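# Nest the loose edge protector onto the bundle's ridge

## Task

Place the loose edge protector on top of the bundle so that its V-shaped channel sits over the bundle's ridge and its two ends line up with the bundle's ends.

## Robot and tools

Robot: two arms on a table, left_arm and right_arm, each ending in a 16-motor four-fingered hand (index, middle, ring, thumb). The right arm has a right hand; the left arm has its mirror image, a left hand. A camera stand stands behind the arms. Cameras: cam_high, cam_low (fixed), cam_left_wrist, cam_right_wrist (on the wrists), each 672x504.

Frames. Scene frame: origin at table-top height midway between the nominal arm bases, +z up, +x out over the table, left_arm on the +y side (image left/right may differ). Actual bases: left_arm at (-0.025, +0.249, +0.014) m, right_arm at (+0.022, -0.267, +0.008) m, both nearly unrotated. Each arm's reported hand pose, velocities, Hand target and wrist-camera pose are in that arm's own base frame; fixed cameras and the table use the scene frame. Reported positions can be a few cm off, more at long reach.

Hand point axes (right hand): +z along straight fingers toward tips, +x across the palm away from the thumb, +y out of the palm face (palm surface at y = -0.062). On the left hand +x points toward the thumb. Straight fingertips reach about 0.12 m past the hand point; the thumb sits on one side of it. A rigid mast at the wrist on the palm side can collide with things. Fingertips have rubber caps.

execute_actions(actions, cameras). actions is a list of actions; each action is a list of 1 to 15 rows, each row one 1/30 s control step, the whole action lasting 0.5 s; if fewer than 15 rows, the last row is held. Every row is 48 numbers in [-1, 1], covering both arms even if one is idle:
1-6 left_arm dx, dy, dz, rx, ry, rz; 7-22 left hand's 16 motor goals; 23 left current_limit; 24 left speed; 25-30 right_arm dx, dy, dz, rx, ry, rz; 31-46 right hand's 16 motor goals; 47 right current_limit; 48 right speed.

Arm numbers are offsets, not poses: each row gives a displacement of the hand point from the Hand target as it stood when the action began, along that arm's base axes. Rows inside one action all count from that same start (not stacked), but each new action or call starts from the updated Hand target, so sending the same offset again moves further. Scale: 1.0 = 0.6 m for dx, dy, dz and 180 degrees for the rotation vector (rx, ry, rz), which turns about the Hand target's position. A translation longer than 1.0 is scaled down along its direction. Orientation commands are clipped to within 40 degrees of the measured orientation each step. The hand often stops short of the target and the elbow sags under load; an all-zero action re-requests the target, and any leftover gap must be sent as a further offset (command higher to counter sag). Tiny moves may not start. To stop pushing on something, command back past the current hand position.

Hand numbers are absolute goals, not offsets: each maps linearly from one hinge stop (-1) to the other (+1). Order per hand: index_mcp, index_abd, index_pip, index_dip, middle_mcp, middle_abd, middle_pip, middle_dip, ring_mcp, ring_abd, ring_pip, ring_dip, thumb_cmc, thumb_axl, thumb_mcp, thumb_ipl. Degrees at +1 / -1 and straight value: finger _mcp (-18 / +128, straight +0.75), _abd (-60 / +60, straight 0.00, toward -1 swings away from thumb), _pip (-29 / +108, straight +0.58), _dip (-21 / +117, straight +0.70); moving toward -1 curls fingers toward the palm. thumb_cmc (-20 / +120, straight +0.71; toward -1 brings thumb in front of the palm), thumb_axl (-27 / +140, straight +0.68; rolls the thumb about its own line), thumb_mcp (-69 / +109, straight +0.23), thumb_ipl (-77 / +108, straight +0.17); these two bend the thumb. A 0 is a real goal; to keep a hand unchanged, resend its hand_goal, hand_current_limit and hand_speed.
current_limit: -1 to +1 maps to 0 to 550 mA (minimum 11 mA) for all motors of that hand; very low values may not lift a finger. speed: set-points move at (speed+1)/2 of 8.5 rad/s. Starting values are +0.4 and -0.6; last written values persist. A finger presses only while its goal lies past the object surface, more the further past.

cameras: list of names, ["all"] or []; omitted gives all images only for an empty actions list. An unknown name invalidates the call. An empty actions list just reports state and images.

Results: end_effector_position (m) and end_effector_quat_wxyz per arm in its base frame; Hand target (next offsets start here); joint velocities (may say within noise); joint torques (include gravity, have offsets and noise; numbers 3 and 4 wrap at +-28 N m); per motor hand_goal, hand_measured, hand_current_ma, hand_state (moving, goal, blocked, overload); hand_current_limit and hand_speed; MOTOR HOT and OVER-TEMPERATURE FAULT lines.

zoom_image(camera, region=[x0, y0, x1, y1]): enlarges a pixel region, at most 504x504, of a camera's most recent image. read_manual(section) returns licence text only. finished_scene(scene) ends the current scene (1 or 2) irreversibly; the goal must hold with the robot let go.

Avoid: objects falling off the table or from height, releasing a moving part, slamming or hard pushes into the table or heavy things, any contact or squeezing between the two arms or hands, arm stops. A motor at 495 mA or more for 5 s shuts down for 10 s; long holds or unreachable targets heat motors, and at 100 C an arm collapses. Objects may be nudged by outside disturbances. Thinking time lets the scene run on with the last command held.

Each tool is called as name(argument=value, ...), one argument or row to a line, values as JSON.

## Session

execute_actions(
  actions=[],
)

Scene clock: 0.00 s.
left_arm: end_effector_position=(+0.5617, +0.0652, +0.2400) hand_goal=(+0.754, +0.000, +0.576, +0.696, +0.754, +0.000, +0.576, +0.696, +0.754, +0.000, +0.576, +0.696, +0.714, +0.678, +0.226, +0.168) hand_measured=(+0.754, +0.000, +0.576, +0.696, +0.754, +0.000, +0.576, +0.696, +0.754, +0.000, +0.576, +0.696, +0.714, +0.678, +0.226, +0.168) hand_current_ma=(+0, +0, +0, +0, +0, +0, +0, +0, +0, +0, +0, +0, +0, +0, +0, +0) hand_state=(goal, goal, goal, goal, goal, goal, goal, goal, goal, goal, goal, goal, goal, goal, goal, goal) hand_current_limit=0.40 hand_speed=-0.60 end_effector_quat_wxyz=(+0.166, +0.602, +0.774, +0.108) | right_arm: end_effector_position=(+0.2266, -0.1441, +0.2054) hand_goal=(+0.754, +0.000, +0.576, +0.696, +0.754, +0.000, +0.576, +0.696, +0.754, +0.000, +0.576, +0.696, +0.714, +0.678, +0.226, +0.168) hand_measured=(+0.754, +0.000, +0.576, +0.696, +0.754, +0.000, +0.576, +0.696, +0.754, +0.000, +0.576, +0.696, +0.714, +0.678, +0.226, +0.168) hand_current_ma=(+0, +0, +0, +0, +0, +0, +0, +0, +0, +0, +0, +0, +0, +0, +0, +0) hand_state=(goal, goal, goal, goal, goal, goal, goal, goal, goal, goal, goal, goal, goal, goal, goal, goal) hand_current_limit=0.40 hand_speed=-0.60 end_effector_quat_wxyz=(+0.355, +0.623, +0.695, -0.049)
Joint positions: left_arm=[0.065 1.392 1.194 -0.978 0.056 -0.195] | right_arm=[-0.627 0.228 0.395 -1.019 0.16 -0.797]
Joint velocities: within noise
Joint torques (N m): no reading
Heat: left arm: hottest wrist yaw 32 °C; right arm: hottest waist 31 °C.
Hand target: left_arm +0.5693, +0.0657, +0.2572; +0.178, +0.600, +0.771, +0.120 | right_arm +0.2288, -0.1457, +0.2237; +0.370, +0.620, +0.690, -0.047

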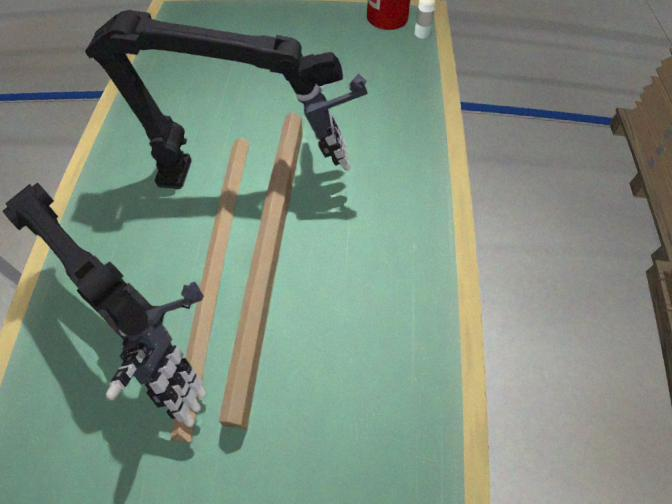

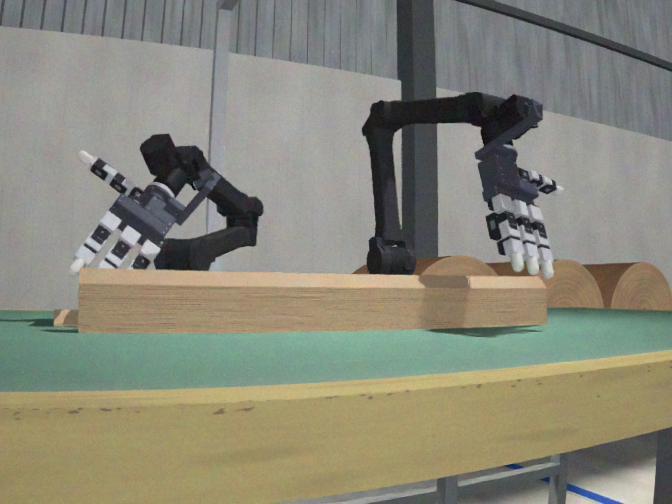

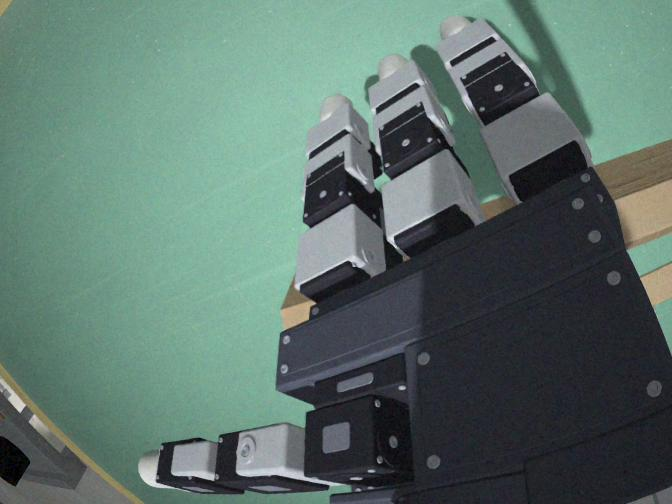

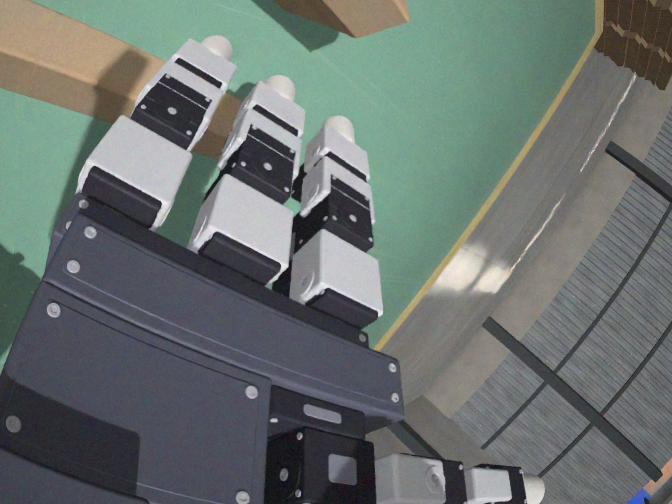

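zoom_image(
  camera="cam_high",
  region=[130, 90, 380, 280],
)

zoom_image(
  camera="cam_high",
  region=[100, 260, 350, 450],
)

zoom_image(
  camera="cam_low",
  region=[40, 220, 340, 370],
)

zoom_image(
  camera="cam_low",
  region=[340, 220, 640, 370],
)

Scaled by 2.016 from the camera's 672x504 image, which has a finer 960x720 frame.

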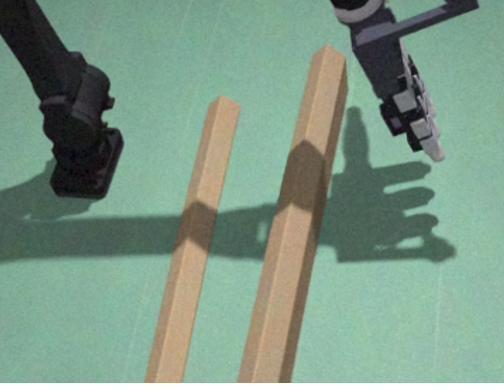

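Scaled by 2.016 from the camera's 672x504 image, which has a finer 960x720 frame.

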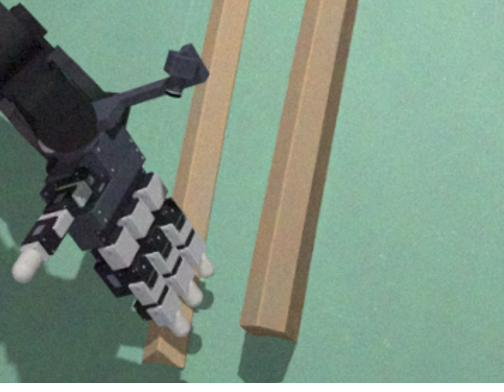

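Scaled by 1.680 from the camera's 672x504 image, which has a finer 960x720 frame.

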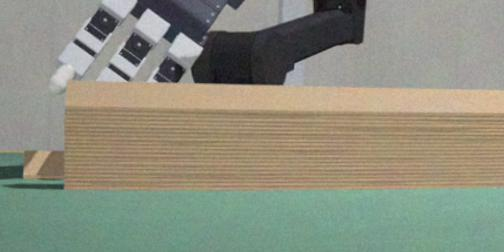

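Scaled by 1.680 from the camera's 672x504 image, which has a finer 960x720 frame.

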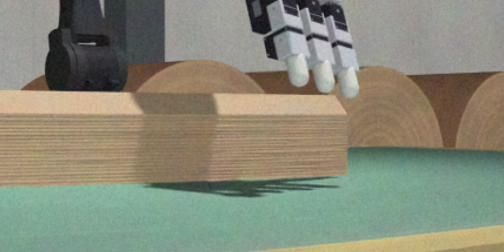

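zoom_image(
  camera="cam_low",
  region=[40, 260, 120, 350],
)

zoom_image(
  camera="cam_high",
  region=[150, 380, 260, 450],
)

zoom_image(
  camera="cam_right_wrist",
  region=[180, 0, 430, 180],
)

zoom_image(
  camera="cam_left_wrist",
  region=[400, 120, 672, 320],
)

Scaled by 5.600 from the camera's 672x504 image, which has a finer 960x720 frame.

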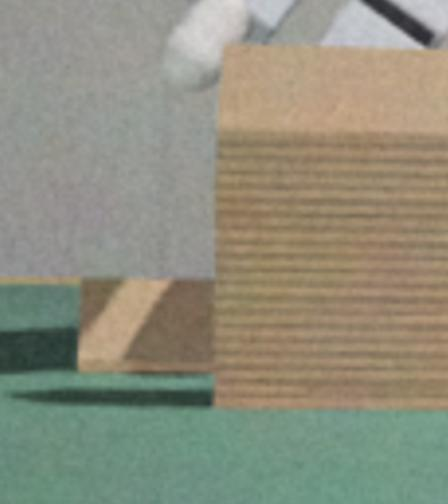

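Scaled by 4.582 from the camera's 672x504 image, which has a finer 960x720 frame.

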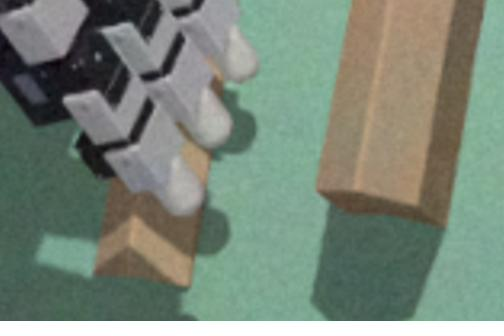

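Scaled by 2.016 from the camera's 672x504 image, which has a finer 960x720 frame.

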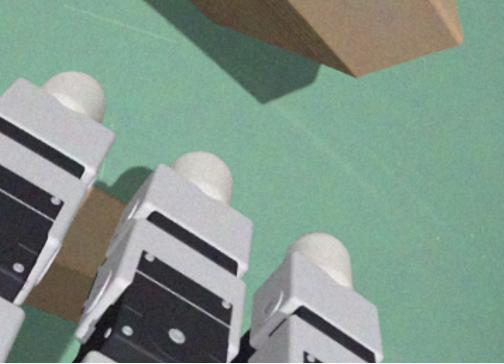

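Scaled by 1.853 from the camera's 672x504 image, which has a finer 960x720 frame.

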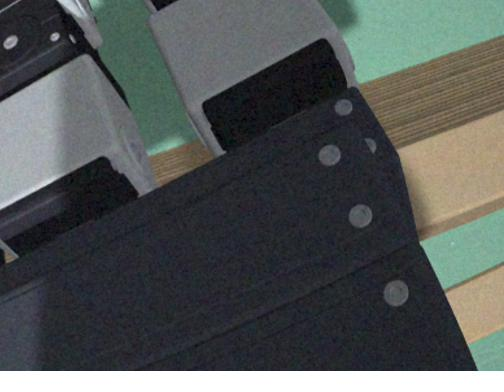

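execute_actions(
  actions=[
    [[-0.1,-0.15,0.1,0,0,-0.16,0.754,0,0.576,0.696,0.754,0,0.576,0.696,0.754,0,0.576,0.696,0.714,0.678,0.226,0.168,0.4,-0.6,-0.04,-0.1,0.05,0,0,-0.04,0.754,0,0.576,0.696,0.754,0,0.576,0.696,0.754,0,0.576,0.696,0.714,0.678,0.226,0.168,0.4,-0.6]],
    [[-0.13,-0.16,0.03,0,0,-0.16,0.754,0,0.576,0.696,0.754,0,0.576,0.696,0.754,0,0.576,0.696,0.714,0.678,0.226,0.168,0.4,-0.6,-0.05,-0.13,0.03,0,0,-0.06,0.754,0,0.576,0.696,0.754,0,0.576,0.696,0.754,0,0.576,0.696,0.714,0.678,0.226,0.168,0.4,-0.6]],
    [[-0.13,-0.12,0,0,0,-0.16,0.754,0,0.576,0.696,0.754,0,0.576,0.696,0.754,0,0.576,0.696,0.714,0.678,0.226,0.168,0.4,-0.6,-0.06,-0.15,0.03,0,0,-0.07,0.754,0,0.576,0.696,0.754,0,0.576,0.696,0.754,0,0.576,0.696,0.714,0.678,0.226,0.168,0.4,-0.6]],
    [[-0.12,-0.1,0,0,0,-0.16,0.754,0,0.576,0.696,0.754,0,0.576,0.696,0.754,0,0.576,0.696,0.714,0.678,0.226,0.168,0.4,-0.6,-0.06,-0.15,0.02,0,0,-0.07,0.754,0,0.576,0.696,0.754,0,0.576,0.696,0.754,0,0.576,0.696,0.714,0.678,0.226,0.168,0.4,-0.6]],
  ],
  cameras=["cam_high"],
)

Scene clock: 223.40 s.
left_arm: end_effector_position=(+0.2758, -0.2447, +0.3155) hand_goal=(+0.754, +0.000, +0.576, +0.696, +0.754, +0.000, +0.576, +0.696, +0.754, +0.000, +0.576, +0.696, +0.714, +0.678, +0.226, +0.168) hand_measured=(+0.756, +0.000, +0.576, +0.696, +0.756, +0.000, +0.576, +0.696, +0.756, +0.000, +0.576, +0.696, +0.716, +0.678, +0.222, +0.168) hand_current_ma=(+0, +0, +0, +0, +0, +0, +0, +0, +0, +0, +0, +0, +0, +0, +0, +0) hand_state=(goal, goal, goal, goal, goal, goal, goal, goal, goal, goal, goal, goal, goal, goal, goal, goal) hand_current_limit=0.40 hand_speed=-0.60 end_effector_quat_wxyz=(+0.198, +0.973, -0.073, -0.092) | right_arm: end_effector_position=(+0.1001, -0.4439, +0.2654) hand_goal=(+0.754, +0.000, +0.576, +0.696, +0.754, +0.000, +0.576, +0.696, +0.754, +0.000, +0.576, +0.696, +0.714, +0.678, +0.226, +0.168) hand_measured=(+0.756, -0.002, +0.576, +0.696, +0.756, -0.002, +0.576, +0.696, +0.756, -0.002, +0.576, +0.696, +0.716, +0.678, +0.224, +0.168) hand_current_ma=(+9, -4, +3, +0, +9, -4, +3, +0, +8, -4, +3, +0, +9, -3, -11, -1) hand_state=(goal, goal, goal, goal, goal, goal, goal, goal, goal, goal, goal, goal, goal, goal, goal, goal) hand_current_limit=0.40 hand_speed=-0.60 end_effector_quat_wxyz=(+0.294, +0.838, +0.427, -0.171)
Joint positions: left_arm=[-0.317 1.177 1.202 -1.684 0.432 1.423] | right_arm=[-1.393 0.963 0.79 -0.717 0.148 -0.818]
Joint torques (N m): left_arm=[-1.61 -7.3 13.94 -0.29 0.65 0.22] | right_arm=[0.44 -3.31 12.85 2.97 0.22 0.17]
Heat: left arm: hottest elbow 42 °C; right arm: hottest elbow 43 °C.
Hand target: left_arm +0.2813, -0.2522, +0.3351; +0.196, +0.972, -0.093, -0.086 | right_arm +0.1029, -0.4637, +0.3018; +0.327, +0.831, +0.413, -0.180
Off the commanded pose: left_arm 0.022 m, 2 deg | right_arm 0.041 m, 4 deg.
joint sent to its limit (left arm) — joint 4 (wrist pitch), lower limit. The joint targets still meet the commanded pose.
Images, in order (width x height): cam_high 672x504.

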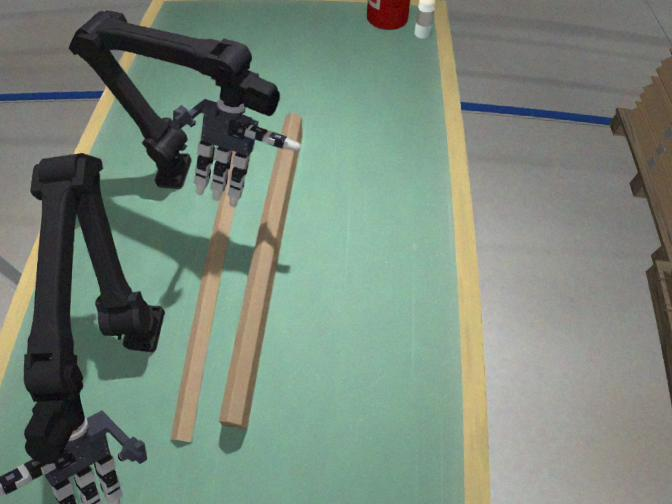

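zoom_image(
  camera="cam_high",
  region=[90, 270, 270, 450],
)

zoom_image(
  camera="cam_high",
  region=[140, 90, 320, 270],
)

Scaled by 2.800 from the camera's 672x504 image, which has a finer 960x720 frame.

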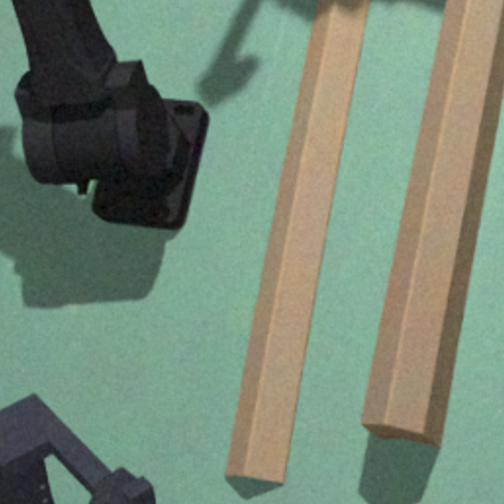

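Scaled by 2.800 from the camera's 672x504 image, which has a finer 960x720 frame.

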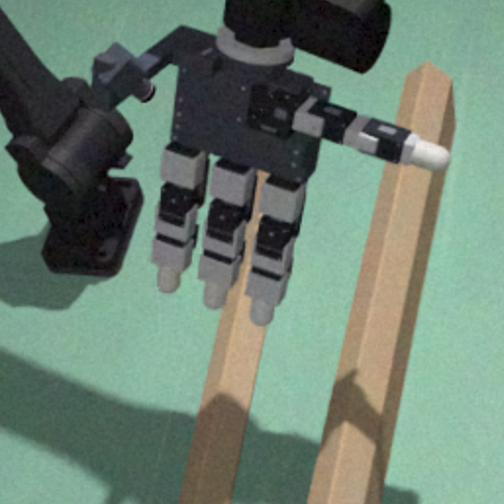

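zoom_image(
  camera="cam_high",
  region=[160, 370, 270, 460],
)

zoom_image(
  camera="cam_high",
  region=[250, 90, 330, 170],
)

Scaled by 4.582 from the camera's 672x504 image, which has a finer 960x720 frame.

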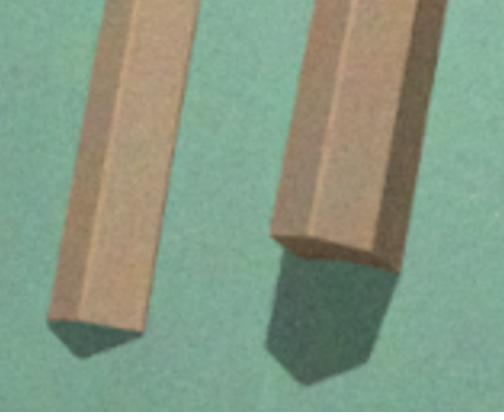

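Scaled by 6.300 from the camera's 672x504 image, which has a finer 960x720 frame.

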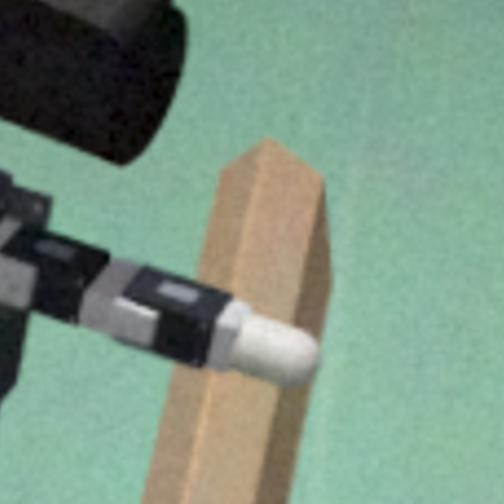

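execute_actions(
  actions=[
    [[-0.022,-0.023,-0.0355,0.0733,-0.1015,-0.0914,0.85,0,0.2,0.696,0.85,0,0.2,0.696,0.85,0,0.2,0.696,0.3,0.678,0.2,0.168,0.4,-0.6,0,0,0,0,0,0,0.754,0,0.576,0.696,0.754,0,0.576,0.696,0.754,0,0.576,0.696,0.714,0.678,0.226,0.168,0.4,-0.6]],
    [[-0.022,-0.023,-0.0355,0.0733,-0.1015,-0.0914,0.89,0,-0.2,0.696,0.89,0,-0.2,0.696,0.89,0,-0.2,0.696,0,0.678,0.1,0.168,0.4,-0.6,0,0,0,0,0,0,0.754,0,0.576,0.696,0.754,0,0.576,0.696,0.754,0,0.576,0.696,0.714,0.678,0.226,0.168,0.4,-0.6]],
    [[-0.022,-0.023,-0.0355,0.0733,-0.1015,-0.0914,0.89,0,-0.6,0.696,0.89,0,-0.6,0.696,0.89,0,-0.6,0.696,-0.3,0.678,0.05,0.168,0.4,-0.6,0,0,0,0,0,0,0.754,0,0.576,0.696,0.754,0,0.576,0.696,0.754,0,0.576,0.696,0.714,0.678,0.226,0.168,0.4,-0.6]],
    [[-0.022,-0.023,-0.0355,0.0733,-0.1015,-0.0914,0.89,0,-0.81,0.696,0.89,0,-0.81,0.696,0.89,0,-0.81,0.696,-0.571,0.678,0,0.168,0.4,-0.6,0,0,0,0,0,0,0.754,0,0.576,0.696,0.754,0,0.576,0.696,0.754,0,0.576,0.696,0.714,0.678,0.226,0.168,0.4,-0.6]],
  ],
  cameras=["all"],
)

Scene clock: 284.87 s.
left_arm: end_effector_position=(+0.2305, -0.3068, +0.2459) hand_goal=(+0.890, +0.000, -0.810, +0.696, +0.890, +0.000, -0.810, +0.696, +0.890, +0.000, -0.810, +0.696, -0.570, +0.678, +0.000, +0.168) hand_measured=(+0.886, +0.000, -0.806, +0.696, +0.884, +0.000, -0.806, +0.696, +0.884, +0.000, -0.806, +0.696, -0.568, +0.678, +0.000, +0.168) hand_current_ma=(+0, +0, +0, +0, -1, +0, +0, +0, -1, +0, +0, +0, +0, +0, +0, +0) hand_state=(goal, goal, goal, goal, goal, goal, goal, goal, goal, goal, goal, goal, goal, goal, goal, goal) hand_current_limit=0.40 hand_speed=-0.60 end_effector_quat_wxyz=(-0.378, +0.647, -0.577, +0.325) | right_arm: end_effector_position=(+0.0999, -0.4441, +0.2650) hand_goal=(+0.754, +0.000, +0.576, +0.696, +0.754, +0.000, +0.576, +0.696, +0.754, +0.000, +0.576, +0.696, +0.714, +0.678, +0.226, +0.168) hand_measured=(+0.756, -0.002, +0.576, +0.696, +0.756, -0.002, +0.576, +0.696, +0.756, -0.002, +0.576, +0.696, +0.716, +0.678, +0.224, +0.168) hand_current_ma=(+9, -4, +3, +0, +9, -4, +3, +0, +8, -4, +3, +0, +9, -3, -11, -1) hand_state=(goal, goal, goal, goal, goal, goal, goal, goal, goal, goal, goal, goal, goal, goal, goal, goal) hand_current_limit=0.40 hand_speed=-0.60 end_effector_quat_wxyz=(+0.294, +0.838, +0.427, -0.171)
Joint positions: left_arm=[-1.185 1.107 1.042 -1.098 -0.992 2.066] | right_arm=[-1.393 0.964 0.79 -0.717 0.149 -0.817]
Joint torques (N m): left_arm=[-1.08 -9.41 9.29 1.7 -0.96 0.18] | right_arm=[0.38 -3.37 12.92 2.99 0.22 0.18]
Heat: left arm: hottest elbow 42 °C; right arm: hottest elbow 52 °C.
Hand target: left_arm +0.2285, -0.3076, +0.2500; -0.362, +0.624, -0.599, +0.346 | right_arm +0.1029, -0.4637, +0.3019; +0.327, +0.830, +0.413, -0.180
Off the commanded pose: left_arm 0.005 m, 5 deg | right_arm 0.042 m, 4 deg.
joint sent to its limit (left arm) — joint 6 (wrist roll), upper limit. The joint targets are off in orientation, not in position.

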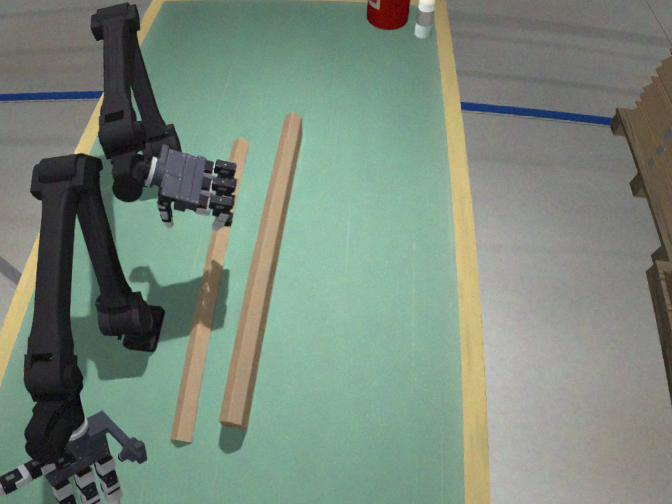

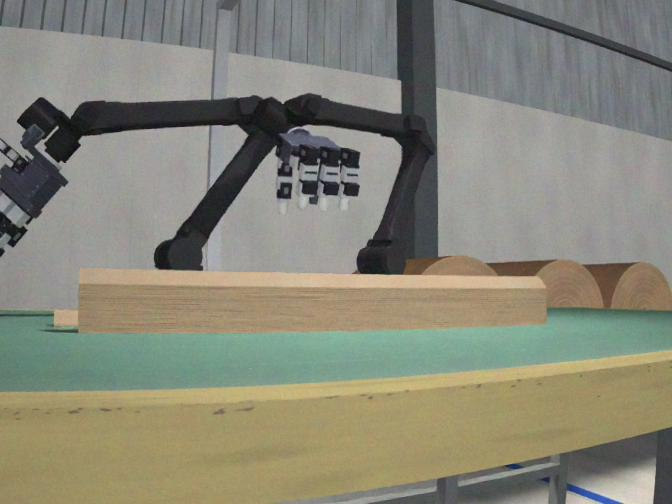

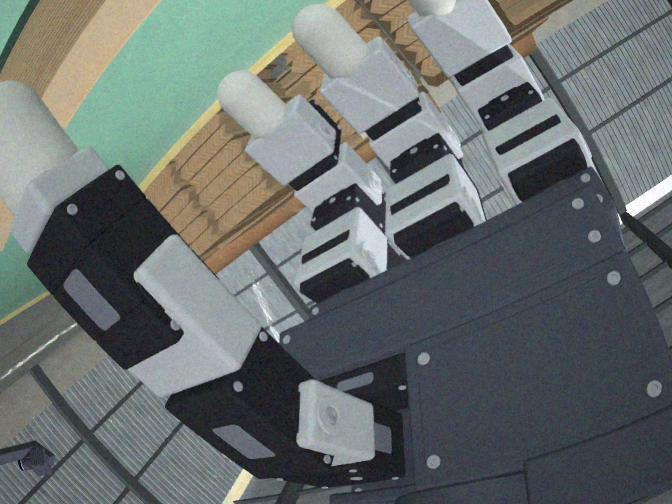

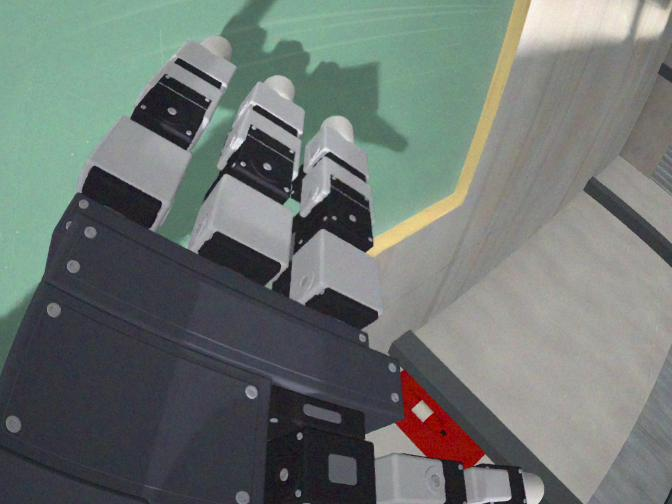

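execute_actions(
  actions=[
    [[0,0,0.05,0,0.167,0,0.95,0,-0.9,0.55,0.95,0,-0.9,0.55,0.95,0,-0.9,0.55,-0.571,0.678,-0.05,0.168,0.4,-0.6,0,0,0,0,0,0,0.754,0,0.576,0.696,0.754,0,0.576,0.696,0.754,0,0.576,0.696,0.714,0.678,0.226,0.168,0.4,-0.6]],
    [[0,0,0.03,0,0.167,0,0.98,0,-0.98,0.478,0.98,0,-0.98,0.478,0.98,0,-0.98,0.478,-0.571,0.678,-0.09,0.168,0.4,-0.6,0,0,0,0,0,0,0.754,0,0.576,0.696,0.754,0,0.576,0.696,0.754,0,0.576,0.696,0.714,0.678,0.226,0.168,0.4,-0.6]],
    [[0,0,0,0,0,0.2,0.98,0,-0.98,0.478,0.98,0,-0.98,0.478,0.98,0,-0.98,0.478,-0.571,0.678,-0.09,0.168,0.4,-0.6,0,0,0,0,0,0,0.754,0,0.576,0.696,0.754,0,0.576,0.696,0.754,0,0.576,0.696,0.714,0.678,0.226,0.168,0.4,-0.6]],
    [[0,0,0,0,0,0.2,0.98,0,-0.98,0.478,0.98,0,-0.98,0.478,0.98,0,-0.98,0.478,-0.571,0.678,-0.09,0.168,0.4,-0.6,0,0,0,0,0,0,0.754,0,0.576,0.696,0.754,0,0.576,0.696,0.754,0,0.576,0.696,0.714,0.678,0.226,0.168,0.4,-0.6]],
    [[0,0,0,0,0,0.2,0.98,0,-0.98,0.478,0.98,0,-0.98,0.478,0.98,0,-0.98,0.478,-0.571,0.678,-0.09,0.168,0.4,-0.6,0,0,0,0,0,0,0.754,0,0.576,0.696,0.754,0,0.576,0.696,0.754,0,0.576,0.696,0.714,0.678,0.226,0.168,0.4,-0.6]],
    [[0,0,0,0,0,0.2,0.98,0,-0.98,0.478,0.98,0,-0.98,0.478,0.98,0,-0.98,0.478,-0.571,0.678,-0.09,0.168,0.4,-0.6,0,0,0,0,0,0,0.754,0,0.576,0.696,0.754,0,0.576,0.696,0.754,0,0.576,0.696,0.714,0.678,0.226,0.168,0.4,-0.6]],
    [[0,0,0,0,0,0.2,0.98,0,-0.98,0.478,0.98,0,-0.98,0.478,0.98,0,-0.98,0.478,-0.571,0.678,-0.09,0.168,0.4,-0.6,0,0,0,0,0,0,0.754,0,0.576,0.696,0.754,0,0.576,0.696,0.754,0,0.576,0.696,0.714,0.678,0.226,0.168,0.4,-0.6]],
    [[-0.035,0,0,0,0.139,0,0.98,0,-0.98,0.478,0.98,0,-0.98,0.478,0.98,0,-0.98,0.478,-0.571,0.678,-0.09,0.168,0.4,-0.6,0,0,0,0,0,0,0.754,0,0.576,0.696,0.754,0,0.576,0.696,0.754,0,0.576,0.696,0.714,0.678,0.226,0.168,0.4,-0.6]],
    [[0,0,-0.2,0,0.139,0,0.98,0,-0.98,0.478,0.98,0,-0.98,0.478,0.98,0,-0.98,0.478,-0.571,0.678,-0.09,0.168,0.4,-0.6,0,0,0,0,0,0,0.754,0,0.576,0.696,0.754,0,0.576,0.696,0.754,0,0.576,0.696,0.714,0.678,0.226,0.168,0.4,-0.6]],
  ],
  cameras=["all"],
)

Scene clock: 341.83 s.
left_arm: end_effector_position=(+0.2041, -0.3083, +0.1747) hand_goal=(+0.980, +0.000, -0.980, +0.478, +0.980, +0.000, -0.980, +0.478, +0.980, +0.000, -0.980, +0.478, -0.570, +0.678, -0.090, +0.168) hand_measured=(+0.978, +0.000, -0.974, +0.482, +0.976, +0.000, -0.974, +0.480, +0.976, +0.000, -0.974, +0.480, -0.570, +0.678, -0.092, +0.168) hand_current_ma=(+0, +0, +1, +0, +0, +0, +1, +0, +0, +0, +1, +0, +0, +0, +0, +0) hand_state=(goal, goal, goal, goal, goal, goal, goal, goal, goal, goal, goal, goal, goal, goal, goal, goal) hand_current_limit=0.40 hand_speed=-0.60 end_effector_quat_wxyz=(-0.185, +0.618, +0.705, -0.296) | right_arm: end_effector_position=(+0.0999, -0.4441, +0.2650) hand_goal=(+0.754, +0.000, +0.576, +0.696, +0.754, +0.000, +0.576, +0.696, +0.754, +0.000, +0.576, +0.696, +0.714, +0.678, +0.226, +0.168) hand_measured=(+0.756, -0.002, +0.576, +0.696, +0.756, -0.002, +0.576, +0.696, +0.756, -0.002, +0.576, +0.696, +0.716, +0.678, +0.224, +0.168) hand_current_ma=(+9, -4, +3, +0, +9, -4, +3, +0, +8, -4, +3, +0, +9, -3, -11, -1) hand_state=(goal, goal, goal, goal, goal, goal, goal, goal, goal, goal, goal, goal, goal, goal, goal, goal) hand_current_limit=0.40 hand_speed=-0.60 end_effector_quat_wxyz=(+0.294, +0.838, +0.427, -0.171)
Joint positions: left_arm=[-0.877 1.452 1.238 -1.682 0.645 -0.898] | right_arm=[-1.393 0.964 0.79 -0.717 0.149 -0.817]
Joint torques (N m): left_arm=[0.56 -12.63 8.5 -1.01 0.81 0.24] | right_arm=[0.32 -3.37 12.92 2.96 0.23 0.18]
Heat: left arm: hottest elbow 41 °C; right arm: hottest elbow 55 °C.
Hand target: left_arm +0.2075, -0.3075, +0.1779; -0.290, +0.629, +0.652, -0.309 | right_arm +0.1029, -0.4637, +0.3019; +0.327, +0.830, +0.413, -0.180
Off the commanded pose: left_arm 0.005 m, 14 deg | right_arm 0.042 m, 4 deg.
led back after a hold (left arm): the arm was led back toward your command in small steps, so it may still be short of it.
joint sent to its limit (left arm) — joint 4 (wrist pitch), lower limit. The joint targets are off in orientation, not in position.
pose unreachable (left arm): on one or more control steps of this call, first in action 7 (counted from 0), this arm could not follow its commanded pose, so it was not sent that pose on those steps. It may still have moved: this result reports where it is.
cause: moving toward the commanded pose would bring a part of the arm too close to another arm (a part of this arm just beyond joint 6 (wrist roll) and a part of the right arm just beyond its joint 2 (shoulder), 22 mm apart when this arm was first held).

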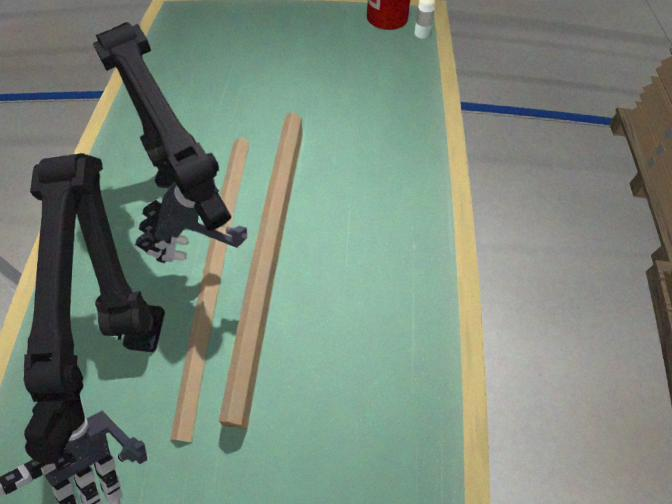

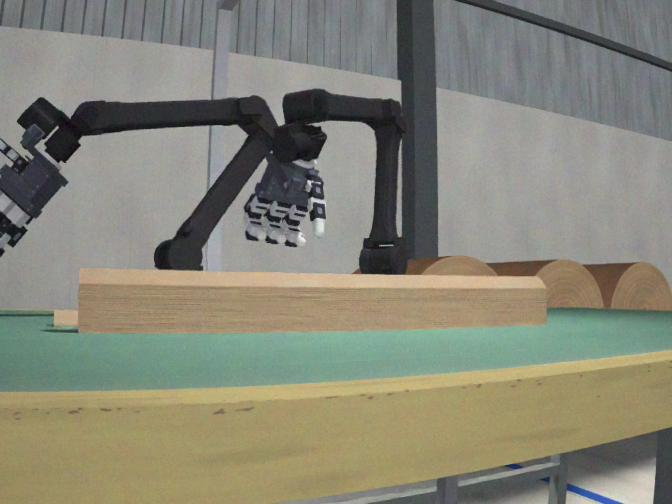

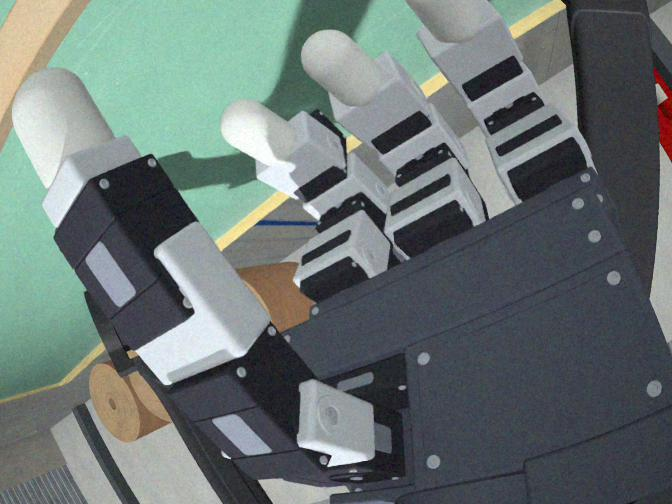

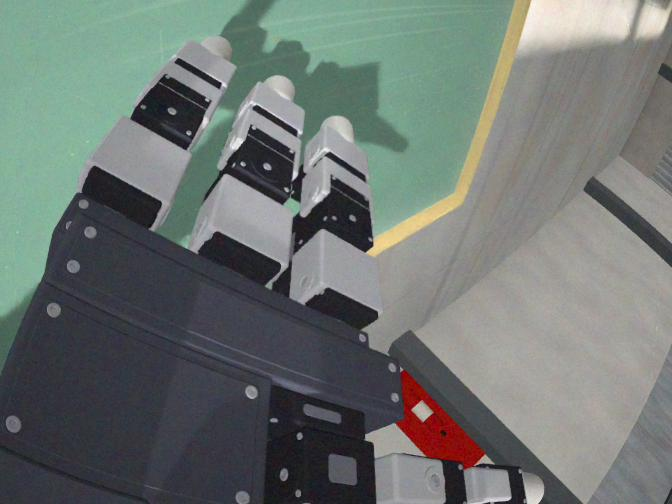

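execute_actions(
  actions=[
    [[0,0,0,0,0,0,0.98,0,-0.98,0.478,0.98,0,-0.98,0.478,0.98,0,-0.98,0.478,-0.571,0.678,-0.09,0.168,0.4,-0.6,-0.04,-0.13,0,-0.14,0,0,0.754,0,0.576,0.696,0.754,0,0.576,0.696,0.754,0,0.576,0.696,0.714,0.678,0.226,0.168,0.4,-0.6]],
    [[0,0,0,0,0,0,0.98,0,-0.98,0.478,0.98,0,-0.98,0.478,0.98,0,-0.98,0.478,-0.571,0.678,-0.09,0.168,0.4,-0.6,-0.03,-0.12,0,-0.14,0,0,0.754,0,0.576,0.696,0.754,0,0.576,0.696,0.754,0,0.576,0.696,0.714,0.678,0.226,0.168,0.4,-0.6]],
    [[0,0,-0.05,0.03,0.02,0.0,0.98,0,-0.98,0.478,0.98,0,-0.98,0.478,0.98,0,-0.98,0.478,-0.571,0.678,-0.09,0.168,0.4,-0.6,0,0,0,0,0,0,0.754,0,0.576,0.696,0.754,0,0.576,0.696,0.754,0,0.576,0.696,0.714,0.678,0.226,0.168,0.4,-0.6]],
  ],
  cameras=["all"],
)

Scene clock: 354.90 s.
left_arm: end_effector_position=(+0.2070, -0.3090, +0.1450) hand_goal=(+0.980, +0.000, -0.980, +0.478, +0.980, +0.000, -0.980, +0.478, +0.980, +0.000, -0.980, +0.478, -0.570, +0.678, -0.090, +0.168) hand_measured=(+0.978, +0.000, -0.974, +0.482, +0.976, +0.000, -0.974, +0.480, +0.976, +0.000, -0.974, +0.480, -0.570, +0.678, -0.092, +0.168) hand_current_ma=(+0, +0, +1, +0, +0, +0, +1, +0, +0, +0, +1, +0, +0, +0, +0, +0) hand_state=(goal, goal, goal, goal, goal, goal, goal, goal, goal, goal, goal, goal, goal, goal, goal, goal) hand_current_limit=0.40 hand_speed=-0.60 end_effector_quat_wxyz=(-0.224, +0.607, +0.707, -0.285) | right_arm: end_effector_position=(+0.0626, -0.6034, +0.2812) hand_goal=(+0.754, +0.000, +0.576, +0.696, +0.754, +0.000, +0.576, +0.696, +0.754, +0.000, +0.576, +0.696, +0.714, +0.678, +0.226, +0.168) hand_measured=(+0.758, -0.002, +0.576, +0.696, +0.760, -0.002, +0.576, +0.696, +0.758, -0.002, +0.576, +0.696, +0.718, +0.678, +0.224, +0.168) hand_current_ma=(+21, -9, +3, +0, +23, -8, +3, +0, +20, -8, +3, +0, +16, -3, -11, -1) hand_state=(goal, goal, goal, goal, goal, goal, goal, goal, goal, goal, goal, goal, goal, goal, goal, goal) hand_current_limit=0.40 hand_speed=-0.60 end_effector_quat_wxyz=(+0.634, +0.632, +0.305, -0.326)
Joint positions: left_arm=[-0.877 1.537 1.238 -1.684 0.634 -0.891] | right_arm=[-1.54 1.636 0.749 0.902 0.057 -0.926]
Joint torques (N m): left_arm=[-0.15 -12.92 8.27 -1.16 0.62 -0.05] | right_arm=[-0.21 -9.47 9.54 3.79 -0.17 -0.06]
Heat: left arm: hottest elbow 40 °C; right arm: hottest elbow 55 °C.
Hand target: left_arm +0.2075, -0.3075, +0.1480; -0.339, +0.605, +0.657, -0.297 | right_arm +0.0608, -0.6137, +0.3016; +0.650, +0.612, +0.297, -0.339
Off the commanded pose: left_arm 0.003 m, 15 deg | right_arm 0.023 m, 3 deg.
joint sent to its limit (left arm) — joint 4 (wrist pitch), lower limit. The joint targets are off in orientation, not in position.

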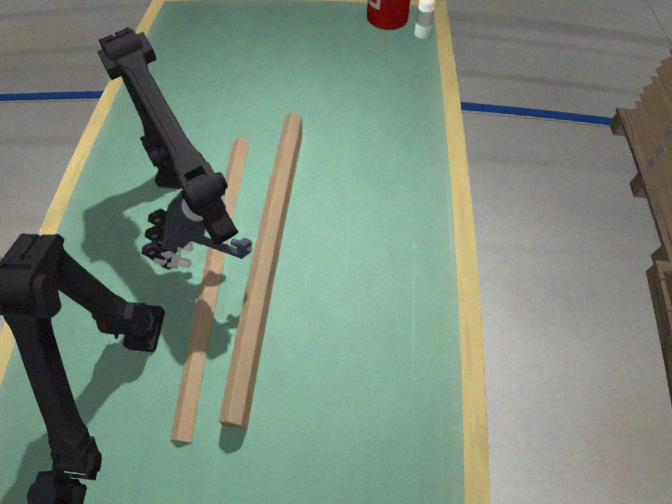

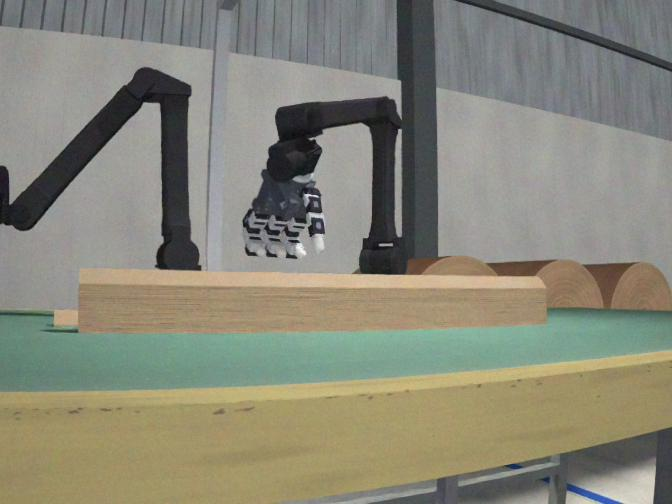

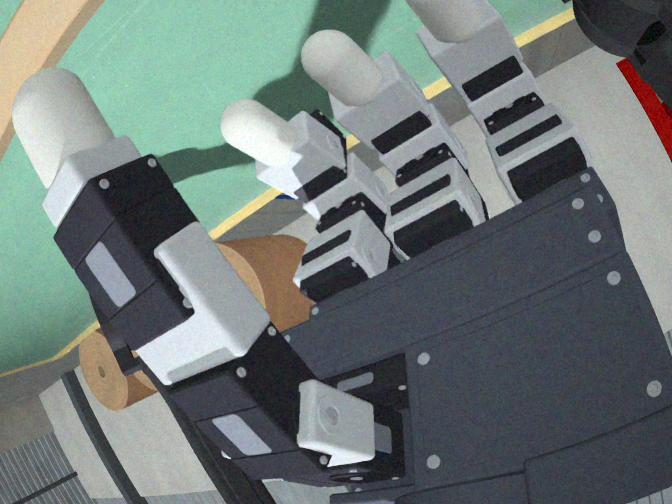

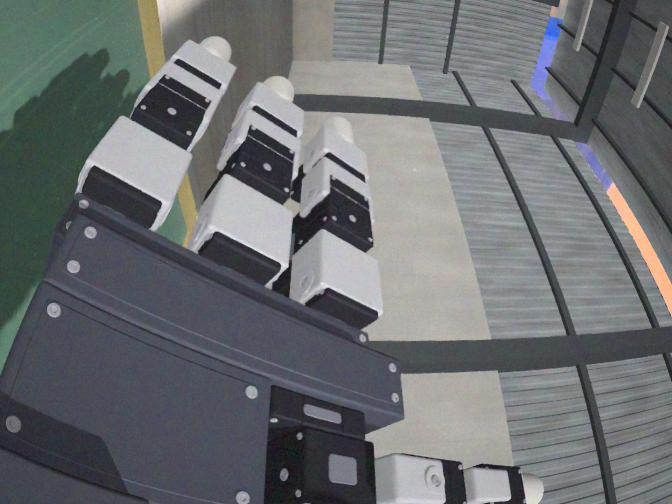

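execute_actions(
  actions=[
    [[0,0,-0.07,-0.024,-0.0755,0,0.98,0,-0.98,0.478,0.98,0,-0.98,0.478,0.98,0,-0.98,0.478,-0.571,0.678,-0.09,0.168,0.4,-0.6,0,0,0,0,0,0,0.754,0,0.576,0.696,0.754,0,0.576,0.696,0.754,0,0.576,0.696,0.714,0.678,0.226,0.168,0.4,-0.6]],
    [[0,0,-0.07,0,0,0.0,0.98,0,-0.98,0.478,0.98,0,-0.98,0.478,0.98,0,-0.98,0.478,-0.571,0.678,-0.09,0.168,0.4,-0.6,0,0,0,0,0,0,0.754,0,0.576,0.696,0.754,0,0.576,0.696,0.754,0,0.576,0.696,0.714,0.678,0.226,0.168,0.4,-0.6]],
  ],
  cameras=["all"],
)

zoom_image(
  camera="cam_high",
  region=[130, 190, 290, 310],
)

Scene clock: 363.83 s.
left_arm: end_effector_position=(+0.2106, -0.3023, +0.0664) hand_goal=(+0.980, +0.000, -0.980, +0.478, +0.980, +0.000, -0.980, +0.478, +0.980, +0.000, -0.980, +0.478, -0.570, +0.678, -0.090, +0.168) hand_measured=(+0.978, +0.000, -0.974, +0.482, +0.976, +0.000, -0.974, +0.480, +0.976, +0.000, -0.974, +0.480, -0.570, +0.678, -0.092, +0.168) hand_current_ma=(+0, +0, +1, +0, +0, +0, +1, +0, +0, +0, +1, +0, +0, +0, +0, +0) hand_state=(goal, goal, goal, goal, goal, goal, goal, goal, goal, goal, goal, goal, goal, goal, goal, goal) hand_current_limit=0.40 hand_speed=-0.60 end_effector_quat_wxyz=(-0.238, +0.638, +0.689, -0.249) | right_arm: end_effector_position=(+0.0626, -0.6034, +0.2812) hand_goal=(+0.754, +0.000, +0.576, +0.696, +0.754, +0.000, +0.576, +0.696, +0.754, +0.000, +0.576, +0.696, +0.714, +0.678, +0.226, +0.168) hand_measured=(+0.758, -0.002, +0.576, +0.696, +0.760, -0.002, +0.576, +0.696, +0.758, -0.002, +0.576, +0.696, +0.718, +0.678, +0.224, +0.168) hand_current_ma=(+21, -9, +3, +0, +23, -8, +3, +0, +20, -8, +3, +0, +16, -3, -11, -1) hand_state=(goal, goal, goal, goal, goal, goal, goal, goal, goal, goal, goal, goal, goal, goal, goal, goal) hand_current_limit=0.40 hand_speed=-0.60 end_effector_quat_wxyz=(+0.634, +0.632, +0.305, -0.326)
Joint positions: left_arm=[-0.894 1.632 1.128 -1.521 0.555 -0.839] | right_arm=[-1.54 1.636 0.749 0.902 0.057 -0.926]
Joint torques (N m): left_arm=[-1.44 -13.04 6.89 -0.51 0.57 0.16] | right_arm=[-0.32 -9.52 9.54 3.81 -0.16 -0.06]
Heat: left arm: hottest elbow 40 °C; right arm: hottest elbow 53 °C.
Hand target: left_arm +0.2074, -0.3075, +0.0639; -0.236, +0.648, +0.681, -0.248 | right_arm +0.0608, -0.6137, +0.3016; +0.650, +0.612, +0.297, -0.339
Off the commanded pose: left_arm 0.006 m, 1 deg | right_arm 0.023 m, 3 deg.

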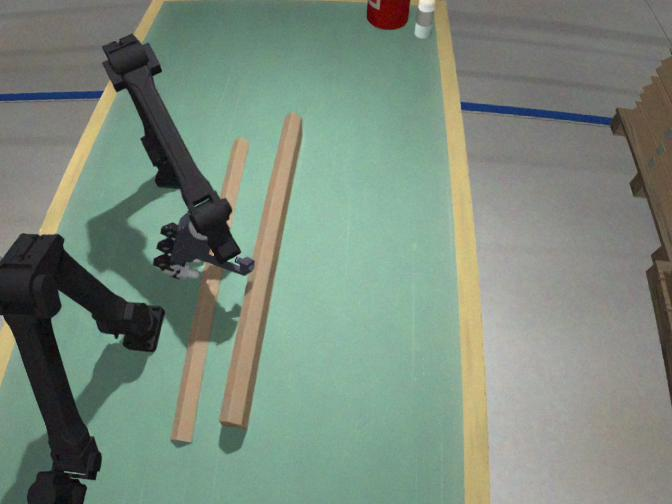

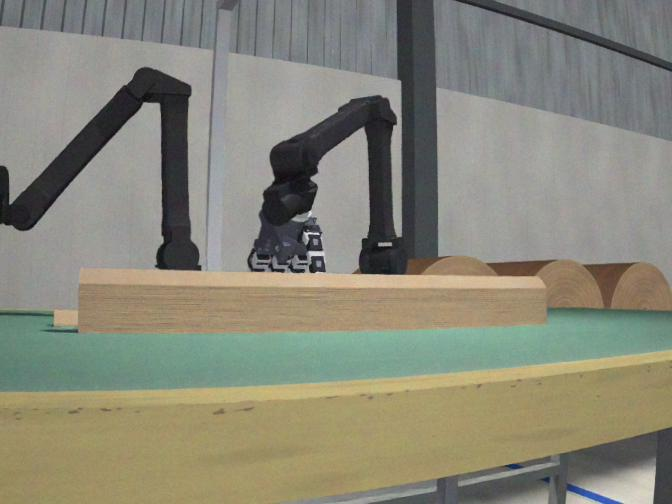

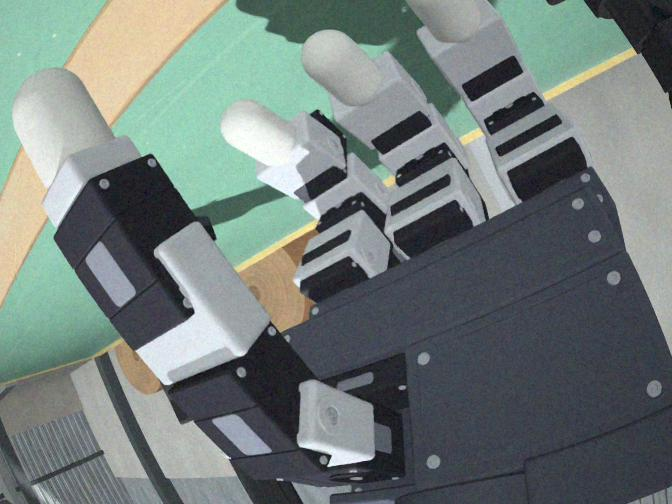

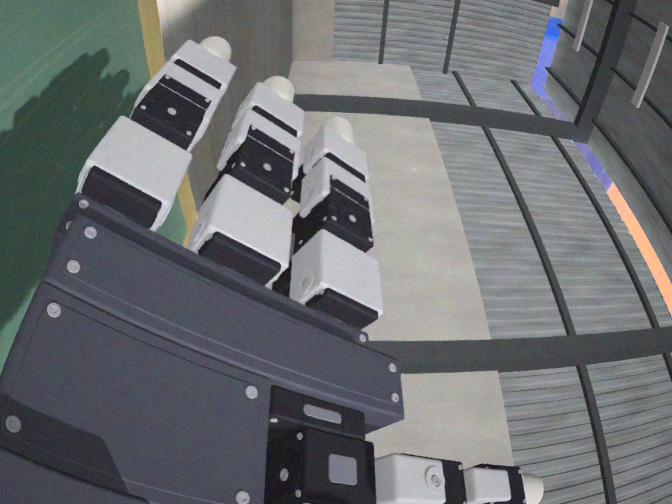

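Scaled by 3.150 from the camera's 672x504 image, which has a finer 960x720 frame.

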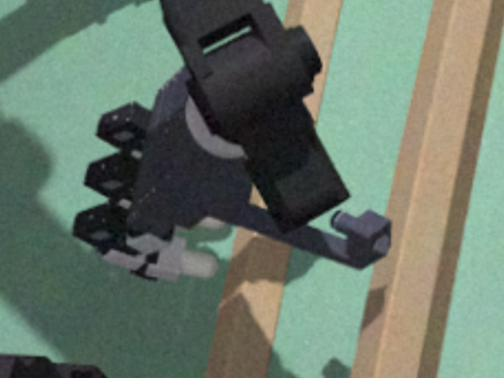

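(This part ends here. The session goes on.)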